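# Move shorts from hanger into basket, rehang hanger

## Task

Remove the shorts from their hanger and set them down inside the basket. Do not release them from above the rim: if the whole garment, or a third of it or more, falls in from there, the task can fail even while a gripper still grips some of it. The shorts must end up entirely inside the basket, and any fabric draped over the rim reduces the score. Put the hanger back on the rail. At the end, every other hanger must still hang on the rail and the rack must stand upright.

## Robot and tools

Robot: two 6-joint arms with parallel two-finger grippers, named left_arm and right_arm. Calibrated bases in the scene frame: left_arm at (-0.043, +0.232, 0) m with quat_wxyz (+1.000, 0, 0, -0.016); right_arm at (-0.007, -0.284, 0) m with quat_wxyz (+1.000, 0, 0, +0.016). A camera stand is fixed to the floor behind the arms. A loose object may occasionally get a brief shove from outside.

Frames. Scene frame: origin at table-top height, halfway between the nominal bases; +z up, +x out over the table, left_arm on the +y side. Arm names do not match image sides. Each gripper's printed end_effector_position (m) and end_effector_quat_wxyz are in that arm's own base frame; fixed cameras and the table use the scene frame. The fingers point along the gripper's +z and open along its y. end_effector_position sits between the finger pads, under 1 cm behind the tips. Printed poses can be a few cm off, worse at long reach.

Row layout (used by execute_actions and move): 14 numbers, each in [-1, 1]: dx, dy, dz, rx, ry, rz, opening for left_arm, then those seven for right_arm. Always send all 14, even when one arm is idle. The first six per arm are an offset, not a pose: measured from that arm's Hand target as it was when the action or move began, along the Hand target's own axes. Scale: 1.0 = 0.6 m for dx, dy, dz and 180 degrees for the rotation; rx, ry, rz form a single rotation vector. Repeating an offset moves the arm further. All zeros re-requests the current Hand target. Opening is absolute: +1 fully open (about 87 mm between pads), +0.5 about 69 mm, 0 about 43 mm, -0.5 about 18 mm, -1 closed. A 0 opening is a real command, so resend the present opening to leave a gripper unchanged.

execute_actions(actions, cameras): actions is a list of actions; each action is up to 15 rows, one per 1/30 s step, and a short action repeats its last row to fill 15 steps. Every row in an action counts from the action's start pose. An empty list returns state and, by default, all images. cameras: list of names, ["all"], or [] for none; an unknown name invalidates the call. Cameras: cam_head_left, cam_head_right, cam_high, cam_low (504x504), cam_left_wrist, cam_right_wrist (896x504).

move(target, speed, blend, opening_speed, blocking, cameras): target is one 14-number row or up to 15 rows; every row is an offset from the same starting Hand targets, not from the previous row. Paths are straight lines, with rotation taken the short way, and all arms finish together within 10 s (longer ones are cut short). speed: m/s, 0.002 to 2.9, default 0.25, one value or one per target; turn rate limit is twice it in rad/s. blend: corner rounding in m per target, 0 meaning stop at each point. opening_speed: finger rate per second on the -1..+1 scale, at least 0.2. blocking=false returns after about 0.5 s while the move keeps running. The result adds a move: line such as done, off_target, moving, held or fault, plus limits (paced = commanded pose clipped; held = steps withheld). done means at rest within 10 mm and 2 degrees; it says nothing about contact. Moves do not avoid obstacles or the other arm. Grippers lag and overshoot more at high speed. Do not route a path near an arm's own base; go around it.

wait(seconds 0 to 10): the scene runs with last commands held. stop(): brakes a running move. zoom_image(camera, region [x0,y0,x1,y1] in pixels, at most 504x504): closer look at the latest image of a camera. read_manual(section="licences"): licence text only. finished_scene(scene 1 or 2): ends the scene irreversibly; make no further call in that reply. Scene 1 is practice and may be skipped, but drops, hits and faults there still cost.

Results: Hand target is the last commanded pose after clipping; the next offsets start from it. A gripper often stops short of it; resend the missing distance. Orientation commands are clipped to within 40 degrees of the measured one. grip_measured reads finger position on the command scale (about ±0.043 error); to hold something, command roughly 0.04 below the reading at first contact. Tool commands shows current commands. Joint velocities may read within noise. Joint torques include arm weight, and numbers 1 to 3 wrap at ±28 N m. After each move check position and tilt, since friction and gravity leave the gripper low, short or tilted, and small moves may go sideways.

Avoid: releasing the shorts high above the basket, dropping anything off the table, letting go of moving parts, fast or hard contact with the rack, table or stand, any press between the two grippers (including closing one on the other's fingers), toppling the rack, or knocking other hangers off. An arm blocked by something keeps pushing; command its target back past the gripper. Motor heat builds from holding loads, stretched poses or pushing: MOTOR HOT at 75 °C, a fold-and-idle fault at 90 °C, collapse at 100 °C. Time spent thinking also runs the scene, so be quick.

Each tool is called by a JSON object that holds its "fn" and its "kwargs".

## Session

{"fn": "execute_actions", "kwargs": {"actions": []}}

Scene clock: 0.00 s.
left_arm: end_effector_position=(+0.1464, +0.0000, +0.0785) grip_measured=+1.000 end_effector_quat_wxyz=(+0.383, +0.000, +0.924, +0.000) | right_arm: end_effector_position=(+0.1464, +0.0000, +0.0785) grip_measured=+0.969 end_effector_quat_wxyz=(+0.383, +0.000, +0.924, +0.000)
Joint positions: left_arm=[0 0.283 0.438 -0.94 0 0 1] | right_arm=[0 0.283 0.438 -0.94 0 0 0.984]
Joint velocities: within noise
Joint torques (N m): no reading
Heat: left arm: 39 °C; right arm: 41 °C.
Hand target: left_arm +0.1459, +0.0000, +0.0798; +0.382, +0.000, +0.924, +0.000 | right_arm +0.1468, +0.0000, +0.0807; +0.385, +0.000, +0.923, +0.000
Tool commands: left_gripper/opening=+1.0 right_gripper/opening=+1.0

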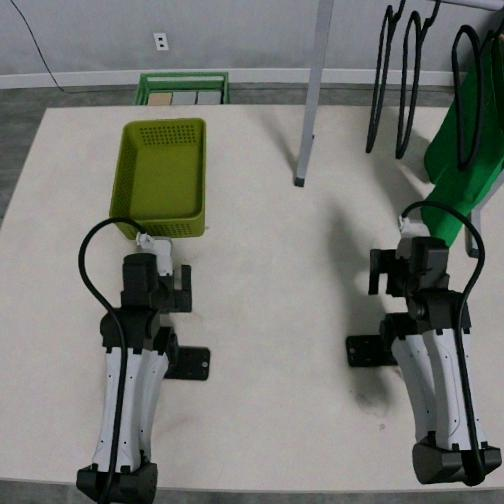

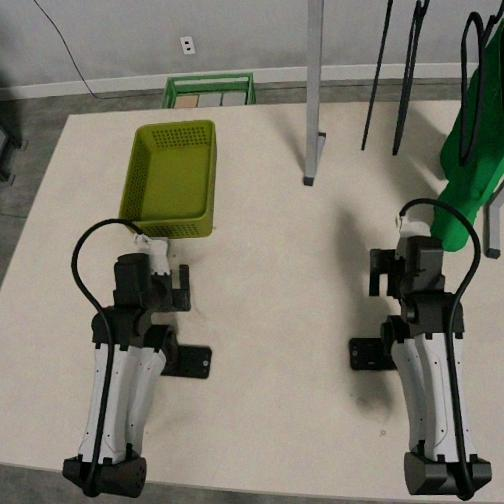

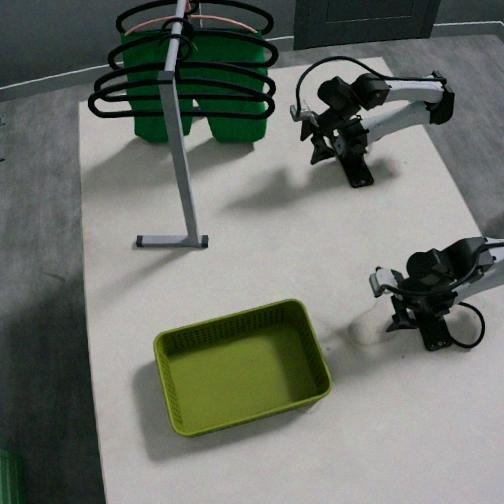

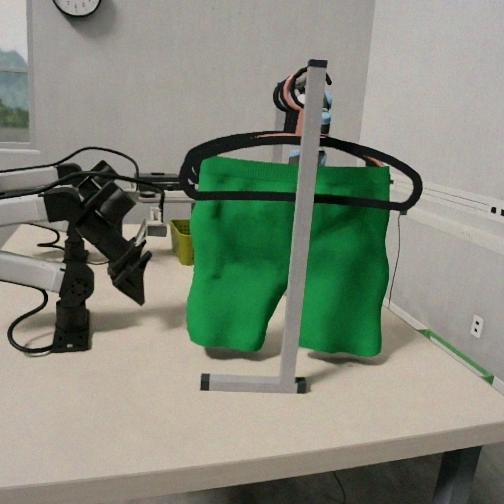

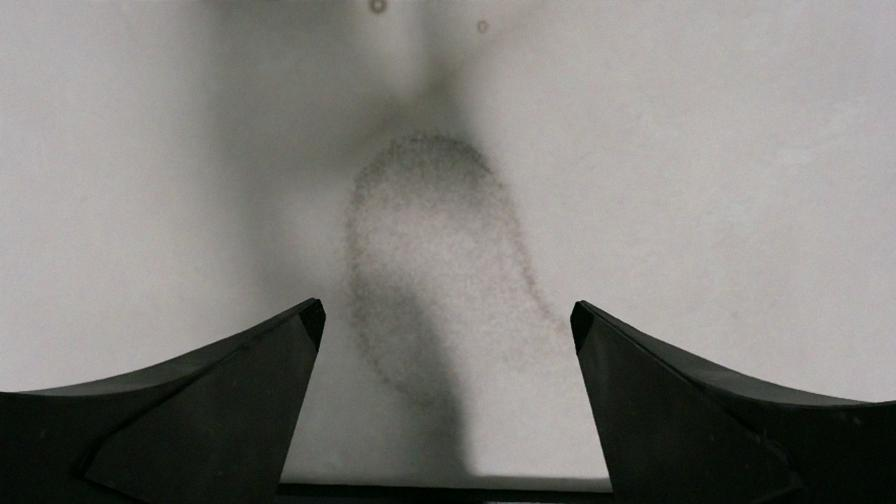

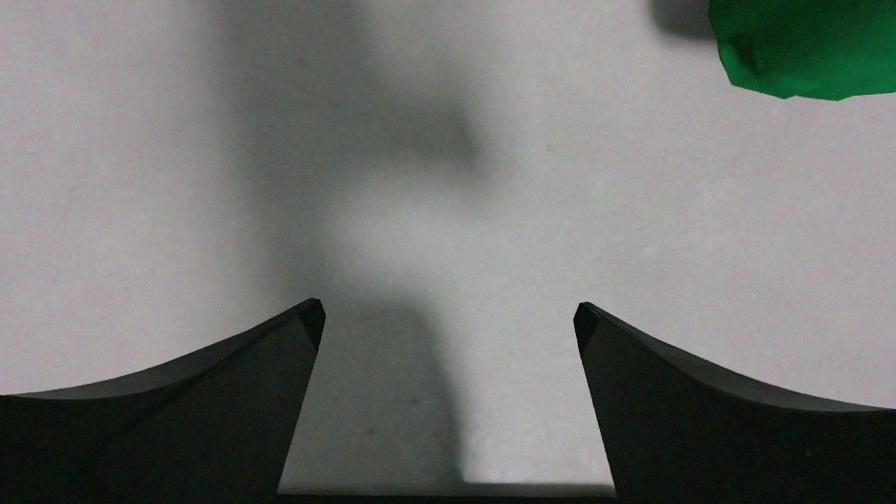

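{"fn": "move", "kwargs": {"target": [-0.4415,0,-0.2195,0,-0.0539,0,1, -0.2735,-0.1625,-0.2188,0.1581,-0.2426,0.0649,0.3], "speed": 0.3, "cameras": ["cam_left_wrist", "cam_right_wrist"]}}

Scene clock: 13.70 s.
left_arm: end_effector_position=(+0.2422, +0.0000, +0.3564) grip_measured=+1.000 end_effector_quat_wxyz=(+0.459, +0.000, +0.888, +0.000) | right_arm: end_effector_position=(+0.1671, -0.0977, +0.2816) grip_measured=+0.300 end_effector_quat_wxyz=(+0.676, +0.183, +0.689, -0.187)
Joint positions: left_arm=[0 1.078 1.682 -1.22 0 0 1] | right_arm=[-0.493 0.162 0.667 -0.521 0.037 -0.01 0.65]
Joint torques (N m): left_arm=[0.1 -0.38 7.46 1.53 -0.11 -0.03] | right_arm=[-0.5 4.48 7.57 2.08 -0.11 0.2]
Heat: left arm: 41 °C; right arm: 42 °C.
Hand target: left_arm +0.2403, -0.0001, +0.3601; +0.459, +0.000, +0.888, +0.000 | right_arm +0.1690, -0.0975, +0.2897; +0.683, +0.183, +0.683, -0.183
Off the commanded pose: left_arm 0.004 m, 0 deg | right_arm 0.008 m, 1 deg.
move: done
Images, in order (width x height): cam_left_wrist 896x504, cam_right_wrist 896x504.

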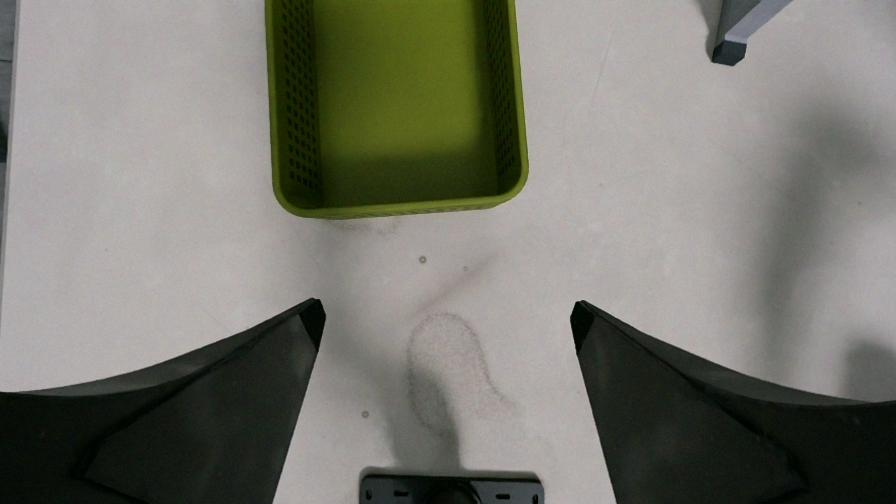

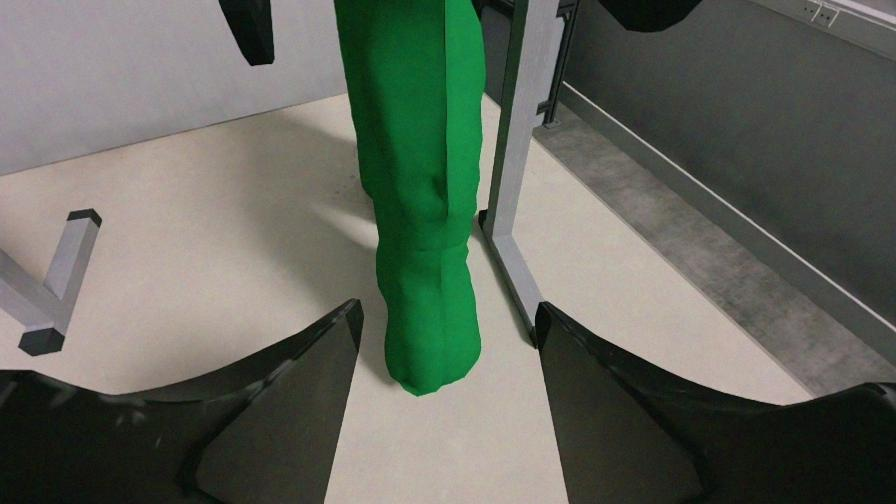

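{"fn": "move", "kwargs": {"target": [0,0,0,0,0,0,1, 0.028,0.01,0.182,0,-0.028,0,0.7], "speed": 0.12, "cameras": ["cam_right_wrist"]}}

Scene clock: 34.57 s.
left_arm: end_effector_position=(+0.2422, +0.0000, +0.3564) grip_measured=+1.000 end_effector_quat_wxyz=(+0.459, +0.000, +0.888, +0.000) | right_arm: end_effector_position=(+0.2648, -0.1466, +0.2752) grip_measured=+0.700 end_effector_quat_wxyz=(+0.712, +0.171, +0.653, -0.192)
Joint positions: left_arm=[0 1.078 1.682 -1.22 0 0 1] | right_arm=[-0.483 0.59 0.486 0.192 0.037 -0.01 0.85]
Joint torques (N m): left_arm=[0.12 -0.36 7.46 1.52 -0.11 -0.03] | right_arm=[0.88 1.16 7.09 2.03 0.14 0.16]
Heat: left arm: 42 °C; right arm: 47 °C.
Hand target: left_arm +0.2403, -0.0001, +0.3602; +0.459, +0.000, +0.888, +0.000 | right_arm +0.2666, -0.1470, +0.2728; +0.712, +0.175, +0.652, -0.191
Off the commanded pose: left_arm 0.004 m, 0 deg | right_arm 0.003 m, 0 deg.
move: done
Images, in order (width x height): cam_right_wrist 896x504.

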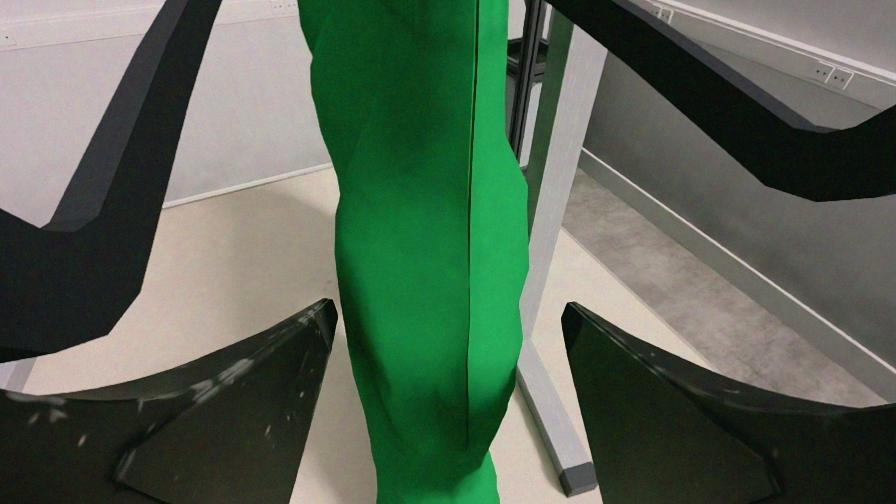

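{"fn": "move", "kwargs": {"target": [[0,0,0,0,0,0,1, 0,0,0,0,0,0,-1],[0,0,0,0,0,0,1, 0.1494,0,-0.0131,0,0,0,-1]], "speed": 0.08, "opening_speed": 1.2, "cameras": ["cam_right_wrist", "cam_low", "cam_high"]}}

Scene clock: 49.13 s.
left_arm: end_effector_position=(+0.2422, +0.0000, +0.3564) grip_measured=+1.000 end_effector_quat_wxyz=(+0.459, +0.000, +0.888, +0.000) | right_arm: end_effector_position=(+0.2653, -0.1469, +0.1750) grip_measured=-0.957 end_effector_quat_wxyz=(+0.700, +0.174, +0.666, -0.189)
Joint positions: left_arm=[0 1.078 1.682 -1.22 0 0 1] | right_arm=[-0.483 0.647 0.13 0.57 0.037 -0.01 0.021]
Joint torques (N m): left_arm=[0.12 -0.36 7.47 1.53 -0.1 -0.03] | right_arm=[0.8 0.5 7.5 2.29 0.13 0.17]
Heat: left arm: 42 °C; right arm: 47 °C.
Hand target: left_arm +0.2403, -0.0001, +0.3602; +0.459, +0.000, +0.888, +0.000 | right_arm +0.2666, -0.1470, +0.1829; +0.712, +0.175, +0.652, -0.191
Off the commanded pose: left_arm 0.004 m, 0 deg | right_arm 0.008 m, 2 deg.
move: done
Images, in order (width x height): cam_high 504x504, cam_low 504x504, cam_right_wrist 896x504.

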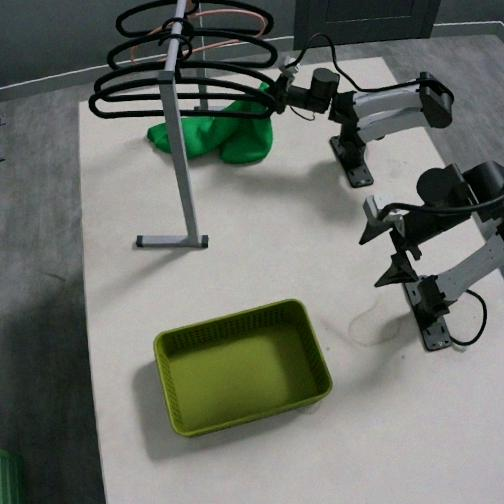

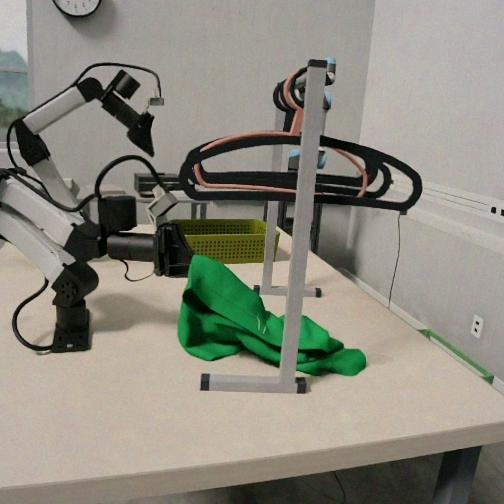

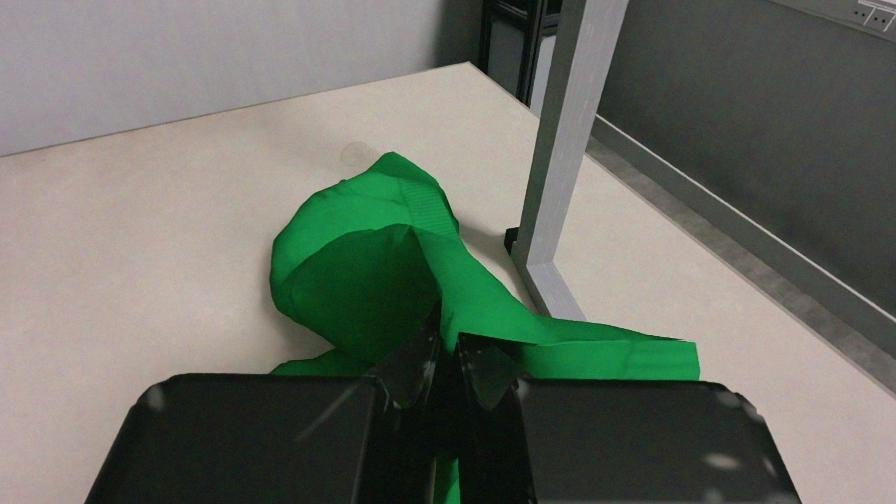

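{"fn": "move", "kwargs": {"target": [[0,0,0,0,0,0,1, 0.0752,0.03,-0.0575,-0.0277,0,0.0024,-1],[0,0,0,0,0,0,1, 0.0685,0.2577,-0.1315,-0.1937,0,0.017,-1],[0,0,0,0,0,0,1, 0.0958,0.4547,-0.2987,-0.3606,0.1236,-0.0474,-1],[0,0,0,0,0,0,1, 0.1872,0.4547,-0.3067,-0.3576,0.1729,-0.0793,-1],[0,0,0,0,0,0,1, 0.1872,0.4547,-0.3067,-0.3576,0.1729,-0.0793,0.1]], "speed": [0.2,0.3,0.3,0.12,0.12], "blend": [0.02,0.03,0.02,0,0], "opening_speed": 1.0, "cameras": ["cam_head_left", "cam_high", "cam_left_wrist", "cam_right_wrist"]}}

Scene clock: 63.87 s.
left_arm: end_effector_position=(+0.2422, +0.0000, +0.3564) grip_measured=+1.000 end_effector_quat_wxyz=(+0.459, +0.000, +0.888, +0.000) | right_arm: end_effector_position=(+0.2475, +0.1683, +0.0460) grip_measured=+0.100 end_effector_quat_wxyz=(+0.468, -0.262, +0.832, +0.141)
Joint positions: left_arm=[0 1.078 1.682 -1.22 0 0 1] | right_arm=[0.6 1.076 0.275 0.251 0.003 -0.011 0.55]
Joint torques (N m): left_arm=[0.1 -0.38 7.47 1.52 -0.1 -0.03] | right_arm=[0.76 -1.1 9.25 2 -0.04 0.18]
Heat: left arm: 43 °C; right arm: 47 °C.
Hand target: left_arm +0.2403, -0.0001, +0.3602; +0.459, +0.000, +0.888, +0.000 | right_arm +0.2528, +0.1760, +0.0548; +0.477, -0.261, +0.826, +0.150
Off the commanded pose: left_arm 0.004 m, 0 deg | right_arm 0.013 m, 2 deg.
move: off_target (right_arm); target 5's new opening was sent with right_arm's hand 0.013 m and 2 deg from that target
Images, in order (width x height): cam_head_left 504x504, cam_high 504x504, cam_left_wrist 896x504, cam_right_wrist 896x504.

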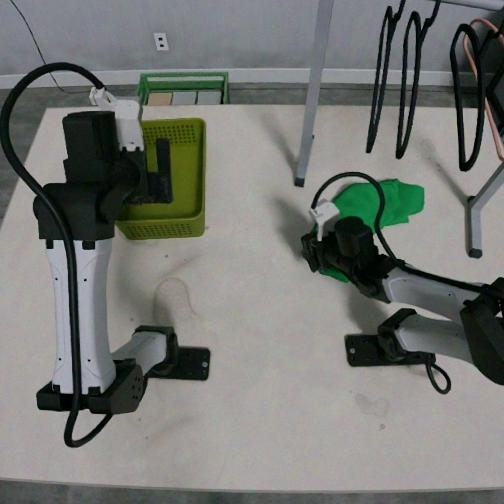

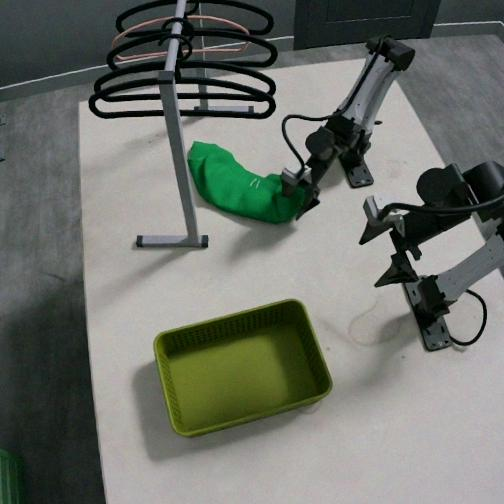

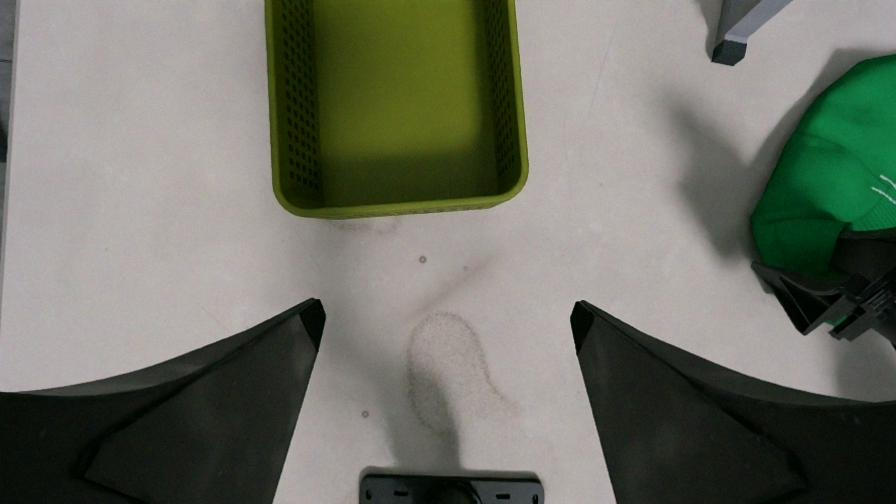

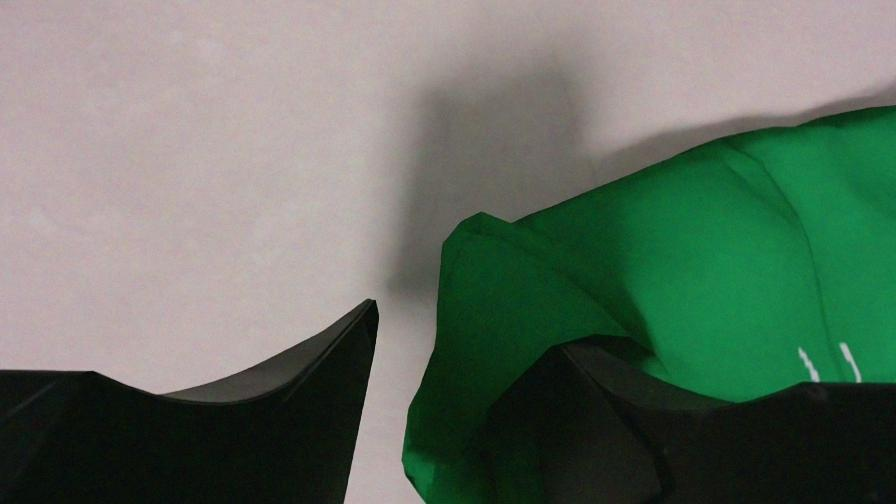

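{"fn": "move", "kwargs": {"target": [[0,0,0,0,0,0,1, 0,0,0,0,0,0,-1],[0,0,0,0,0,0,1, -0.0683,0.177,0.0848,-0.048,0,-0.0278,-1],[0,0,0,0,0,0,1, -0.0683,0.177,0.0848,-0.048,0,-0.0278,0.15],[0,0,0,0,0,0,1, -0.121,0.1118,-0.174,-0.048,0,-0.0278,0.15],[0,0,0,0,0,0,1, -0.1087,-0.2175,-0.3617,0.1924,0.0556,0.1111,0.15]], "speed": [0.15,0.2,0.2,0.15,0.35], "blend": [0,0,0,0.02,0], "opening_speed": 1.5, "cameras": ["cam_head_left", "cam_high", "cam_left_wrist"]}}

Scene clock: 83.37 s.
left_arm: end_effector_position=(+0.2421, +0.0000, +0.3564) grip_measured=+1.000 end_effector_quat_wxyz=(+0.459, +0.000, +0.888, +0.000) | right_arm: end_effector_position=(+0.2016, -0.0201, +0.2158) grip_measured=+0.150 end_effector_quat_wxyz=(+0.429, +0.029, +0.902, -0.047)
Joint positions: left_arm=[0 1.078 1.682 -1.221 0 0 1] | right_arm=[-0.016 0.685 0.961 -0.957 0.097 0.003 0.575]
Joint torques (N m): left_arm=[0.1 -0.38 7.47 1.52 -0.1 -0.03] | right_arm=[-0.5 1.46 8.85 1.62 -0.05 0.02]
Heat: left arm: 43 °C; right arm: 48 °C.
Hand target: left_arm +0.2403, -0.0001, +0.3601; +0.459, +0.000, +0.888, +0.000 | right_arm +0.2003, -0.0199, +0.2198; +0.427, +0.025, +0.903, -0.045
Off the commanded pose: left_arm 0.004 m, 0 deg | right_arm 0.004 m, 1 deg.
move: done; target 3's new opening was sent with right_arm's hand 0.014 m and 2 deg from that target
Images, in order (width x height): cam_head_left 504x504, cam_high 504x504, cam_left_wrist 896x504.

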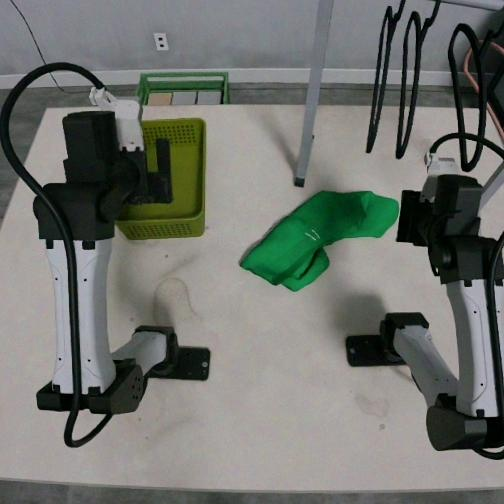

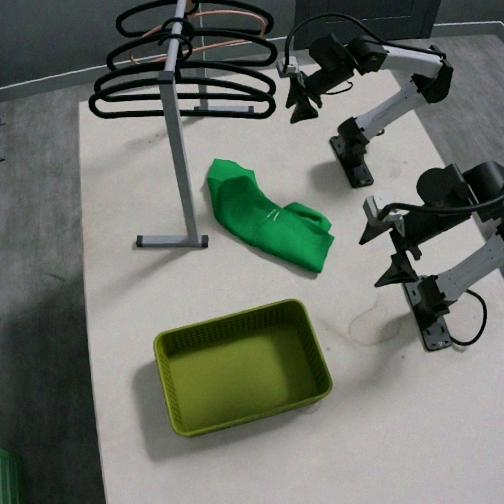

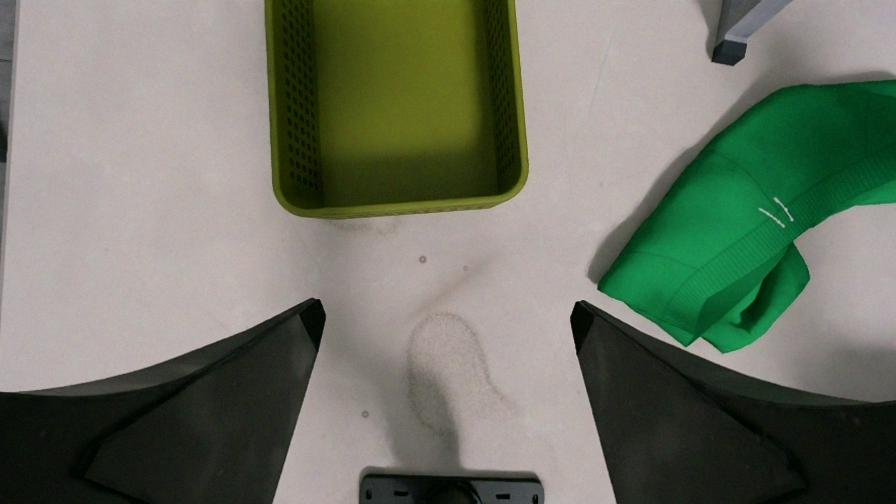

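{"fn": "move", "kwargs": {"target": [[0.193,-0.5748,0.3328,0.1646,0.1555,0.1976,1, 0,0,0,0,0,0,0.15],[0.3668,-0.5748,0.4563,0.1646,0.1555,0.1976,1, 0,0,0,0,0,0,0.15],[0.3668,-0.5748,0.4563,0.1646,0.1555,0.1976,-1, 0,0,0,0,0,0,0.15],[0.1793,-0.5748,0.3232,0.1646,0.1555,0.1976,-1, 0,0,0,0,0,0,0.15]], "speed": [0.3,0.12,0.12,0.12], "blend": [0.02,0,0,0], "opening_speed": 1.5, "cameras": ["cam_head_left", "cam_high", "cam_left_wrist"]}}

Scene clock: 108.80 s.
left_arm: end_effector_position=(+0.3356, -0.3405, +0.1543) grip_measured=-0.729 end_effector_quat_wxyz=(+0.196, +0.373, +0.904, -0.076) | right_arm: end_effector_position=(+0.2016, -0.0200, +0.2157) grip_measured=+0.150 end_effector_quat_wxyz=(+0.429, +0.029, +0.902, -0.047)
Joint positions: left_arm=[-0.797 2.179 2.214 -1.183 -0.014 -0.011 0.136] | right_arm=[-0.016 0.685 0.961 -0.957 0.097 0.002 0.575]
Joint torques (N m): left_arm=[0.02 -10.7 9.44 0.94 0.02 0.11] | right_arm=[-0.51 1.46 8.84 1.62 -0.06 0.03]
Heat: left arm: 44 °C; right arm: 49 °C.
Hand target: left_arm +0.3363, -0.3448, +0.1601; +0.200, +0.380, +0.899, -0.084 | right_arm +0.2003, -0.0199, +0.2198; +0.427, +0.025, +0.903, -0.045
Off the commanded pose: left_arm 0.007 m, 1 deg | right_arm 0.004 m, 1 deg.
move: done; target 3's new opening was sent with left_arm's hand 0.011 m and 2 deg from that target
Images, in order (width x height): cam_head_left 504x504, cam_high 504x504, cam_left_wrist 896x504.

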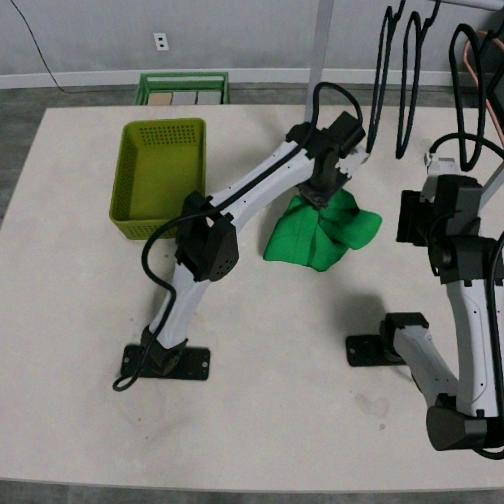

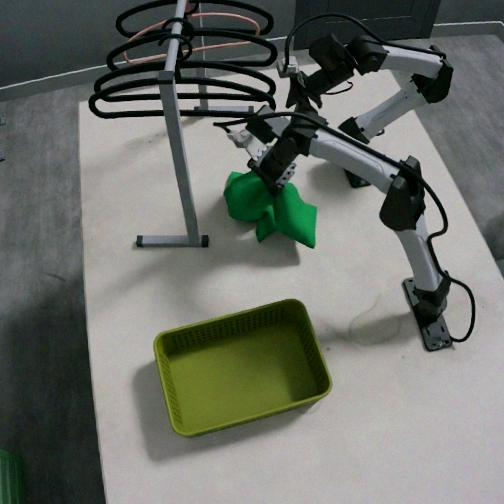

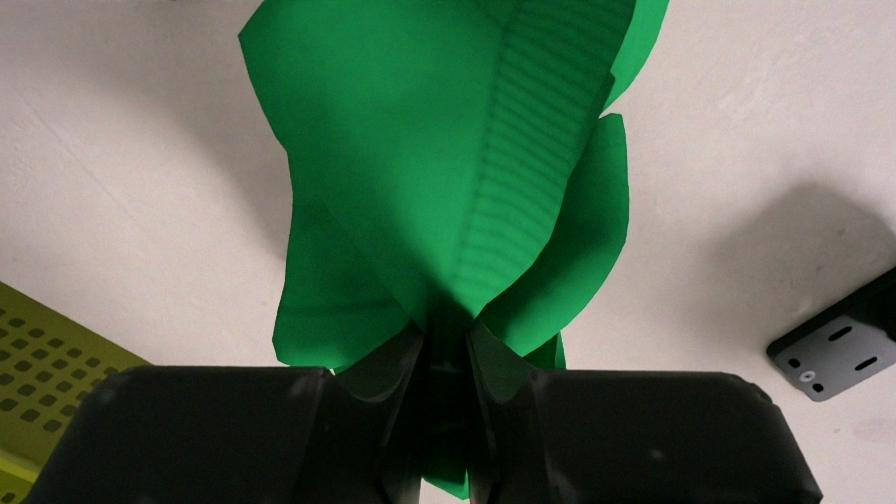

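{"fn": "move", "kwargs": {"target": [[-0.0223,0.0445,-0.192,-0.0112,-0.0556,-0.0192,-1, 0,0,0,0,0,0,0.15],[0.035,0.2902,-0.3842,-0.088,-0.1366,-0.1147,-1, 0,0,0,0,0,0,0.15],[0.13,0.6245,-0.4285,-0.1932,-0.1706,-0.2184,-1, 0,0,0,0,0,0,0.15]], "speed": 0.25, "blend": [0.03,0.04,0], "cameras": ["cam_head_left", "cam_high", "cam_left_wrist", "cam_low"]}}

Scene clock: 124.57 s.
left_arm: end_effector_position=(+0.4718, +0.0451, +0.3406) grip_measured=-0.733 end_effector_quat_wxyz=(+0.454, -0.043, +0.890, +0.026) | right_arm: end_effector_position=(+0.2016, -0.0200, +0.2157) grip_measured=+0.150 end_effector_quat_wxyz=(+0.429, +0.029, +0.902, -0.047)
Joint positions: left_arm=[0.091 1.867 2.287 -1.047 -0.012 0 0.133] | right_arm=[-0.016 0.685 0.961 -0.957 0.097 0.002 0.575]
Joint torques (N m): left_arm=[0.02 -8.4 9.33 2.04 -0.1 -0.11] | right_arm=[-0.51 1.44 8.87 1.63 -0.06 0.03]
Heat: left arm: 45 °C; right arm: 50 °C.
Hand target: left_arm +0.4797, +0.0449, +0.3603; +0.485, -0.046, +0.873, +0.025 | right_arm +0.2003, -0.0199, +0.2198; +0.427, +0.025, +0.903, -0.045
Off the commanded pose: left_arm 0.021 m, 4 deg | right_arm 0.004 m, 1 deg.
move: off_target (left_arm)
Images, in order (width x height): cam_head_left 504x504, cam_high 504x504, cam_low 504x504, cam_left_wrist 896x504.

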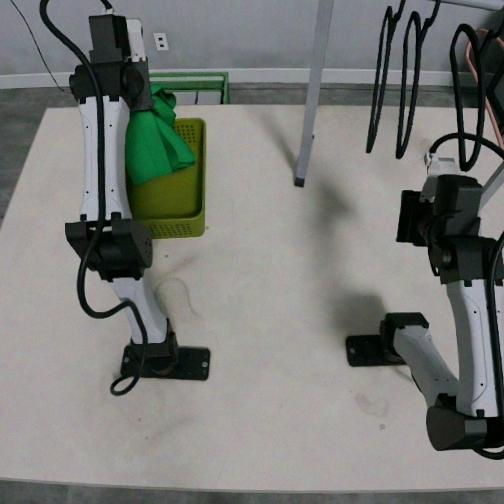

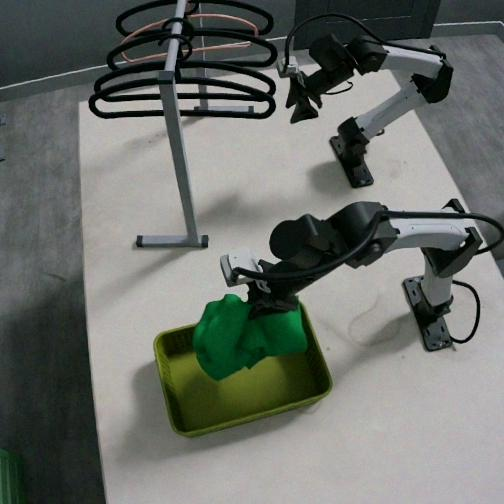

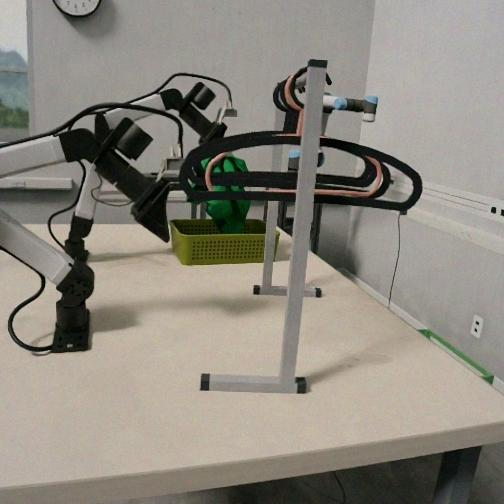

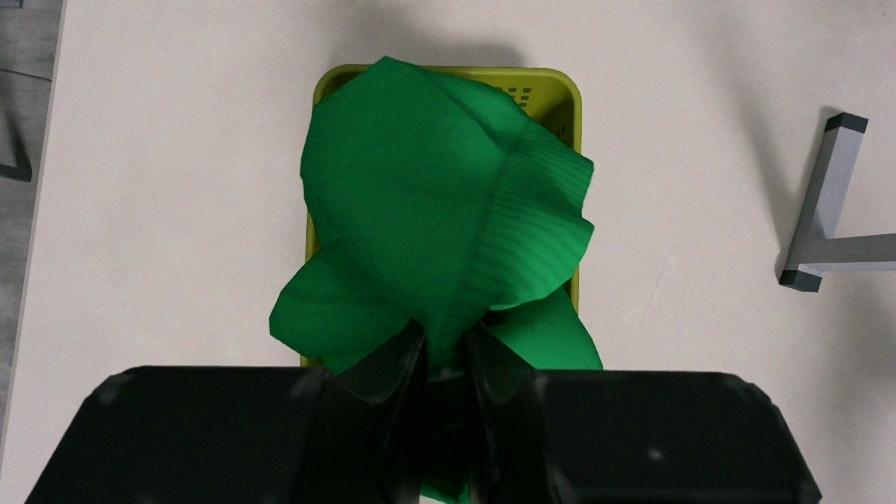

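{"fn": "move", "kwargs": {"target": [[0.185,0.0093,0.1445,0,0.0722,0,-1, 0,0,0,0,0,0,0.15],[0.4237,0.009,0.297,0,0.15,0,-1, 0,0,0,0,0,0,0.15]], "speed": 0.14, "blend": [0.03,0], "cameras": ["cam_head_right", "cam_high", "cam_left_wrist", "cam_low"]}}

{"fn": "zoom_image", "kwargs": {"camera": "cam_high", "region": [140, 270, 350, 450]}}

{"fn": "zoom_image", "kwargs": {"camera": "cam_low", "region": [140, 170, 300, 290]}}

Scene clock: 138.73 s.
left_arm: end_effector_position=(+0.5001, +0.0514, +0.0627) grip_measured=-0.739 end_effector_quat_wxyz=(+0.280, -0.049, +0.959, +0.020) | right_arm: end_effector_position=(+0.2016, -0.0200, +0.2157) grip_measured=+0.150 end_effector_quat_wxyz=(+0.429, +0.029, +0.902, -0.047)
Joint positions: left_arm=[0.098 2.108 1.689 -0.582 -0.012 0 0.13] | right_arm=[-0.016 0.685 0.961 -0.957 0.097 0.002 0.575]
Joint torques (N m): left_arm=[0.68 -9.99 5.67 1.29 0.01 -0.03] | right_arm=[-0.51 1.44 8.87 1.63 -0.06 0.03]
Heat: left arm: 45 °C; right arm: 50 °C.
Hand target: left_arm +0.4958, +0.0519, +0.0504; +0.267, -0.050, +0.962, +0.014 | right_arm +0.2003, -0.0199, +0.2198; +0.427, +0.025, +0.903, -0.045
Off the commanded pose: left_arm 0.013 m, 2 deg | right_arm 0.004 m, 1 deg.
move: off_target (left_arm)
Images, in order (width x height): cam_head_right 504x504, cam_high 504x504, cam_low 504x504, cam_left_wrist 896x504.

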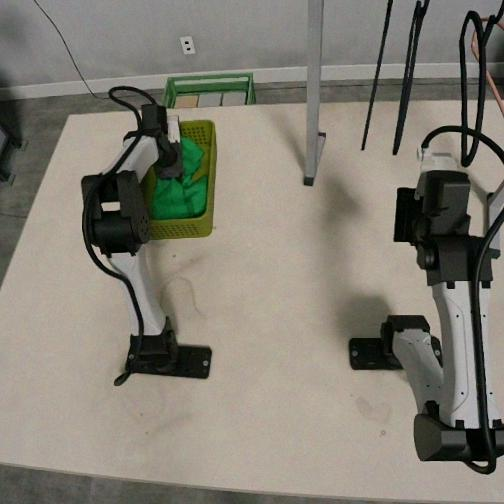

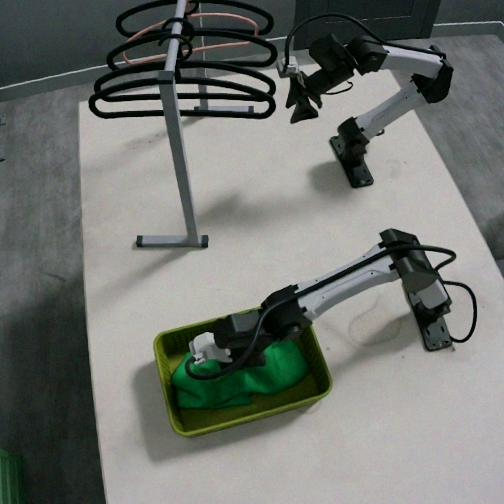

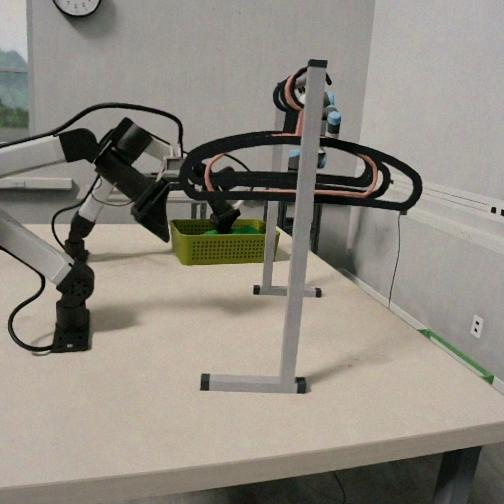

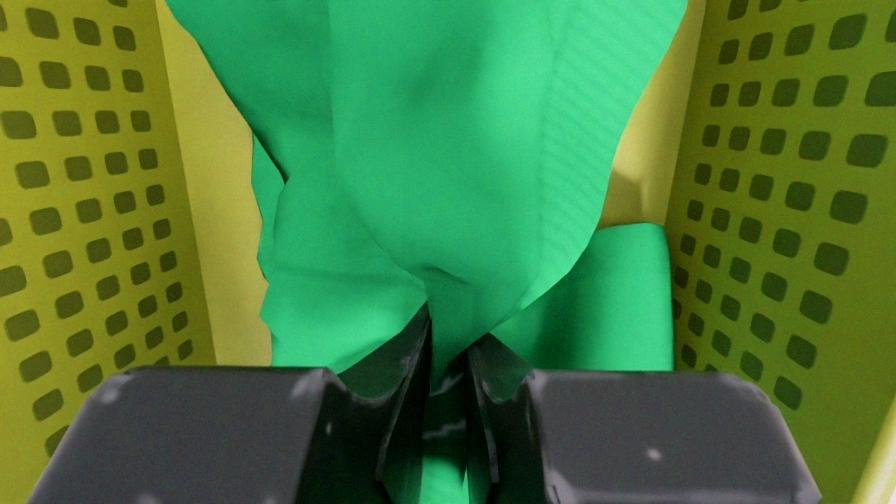

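Scaled by 2.400 from the camera's 504x504 image, which has a finer 720x720 frame.

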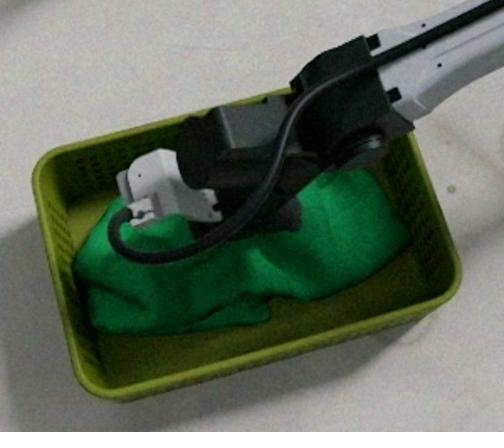

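Scaled by 3.150 from the camera's 504x504 image, which has a finer 720x720 frame.

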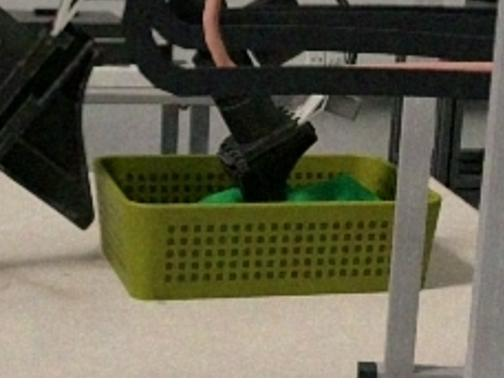

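{"fn": "move", "kwargs": {"target": [[0,0,0,0,0,0,0.3, 0,0,0,0,0,0,0.15],[-0.0862,0,-0.24,0,0,0,0.3, 0,0,0,0,0,0,0.15]], "speed": 0.12, "opening_speed": 1.0, "cameras": ["cam_high", "cam_left_wrist", "cam_low"]}}

{"fn": "zoom_image", "kwargs": {"camera": "cam_high", "region": [80, 0, 350, 450]}}

Scene clock: 149.87 s.
left_arm: end_effector_position=(+0.4669, +0.0482, +0.1869) grip_measured=+0.300 end_effector_quat_wxyz=(+0.256, -0.049, +0.965, +0.018) | right_arm: end_effector_position=(+0.2016, -0.0200, +0.2157) grip_measured=+0.150 end_effector_quat_wxyz=(+0.429, +0.029, +0.902, -0.047)
Joint positions: left_arm=[0.098 2.048 2.114 -1.118 -0.012 0 0.65] | right_arm=[-0.016 0.685 0.961 -0.957 0.097 0.002 0.575]
Joint torques (N m): left_arm=[0.69 -11.59 8.96 1.02 0.01 -0.03] | right_arm=[-0.51 1.44 8.85 1.62 -0.06 0.03]
Heat: left arm: 46 °C; right arm: 51 °C.
Hand target: left_arm +0.4659, +0.0488, +0.2004; +0.267, -0.050, +0.962, +0.014 | right_arm +0.2003, -0.0199, +0.2198; +0.427, +0.025, +0.903, -0.045
Off the commanded pose: left_arm 0.014 m, 1 deg | right_arm 0.004 m, 1 deg.
move: off_target (left_arm)
Images, in order (width x height): cam_high 504x504, cam_low 504x504, cam_left_wrist 896x504.

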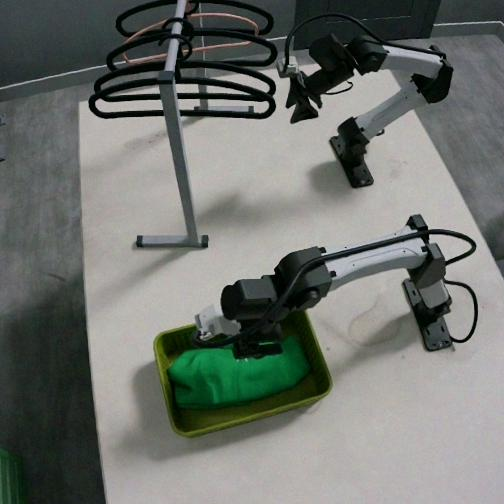

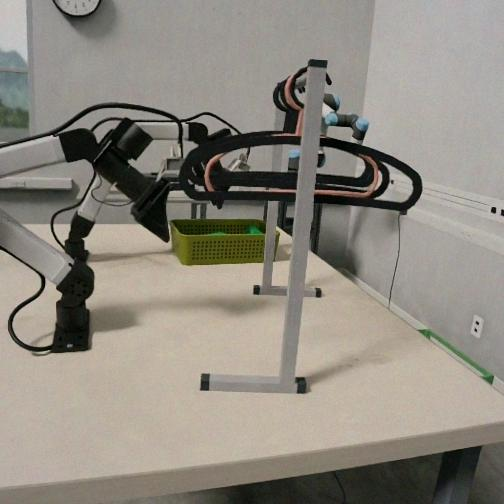

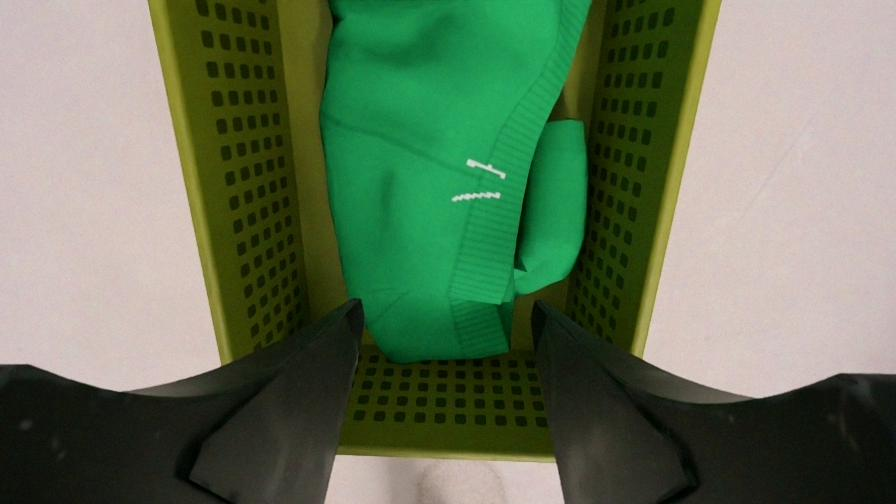

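Scaled by 1.120 from the camera's 504x504 image, which has a finer 720x720 frame.

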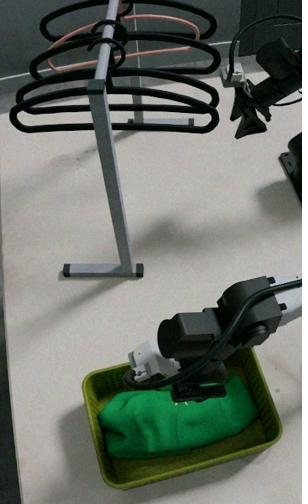

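{"fn": "finished_scene", "kwargs": {"scene": 2}}

The scene is finished: the task was done.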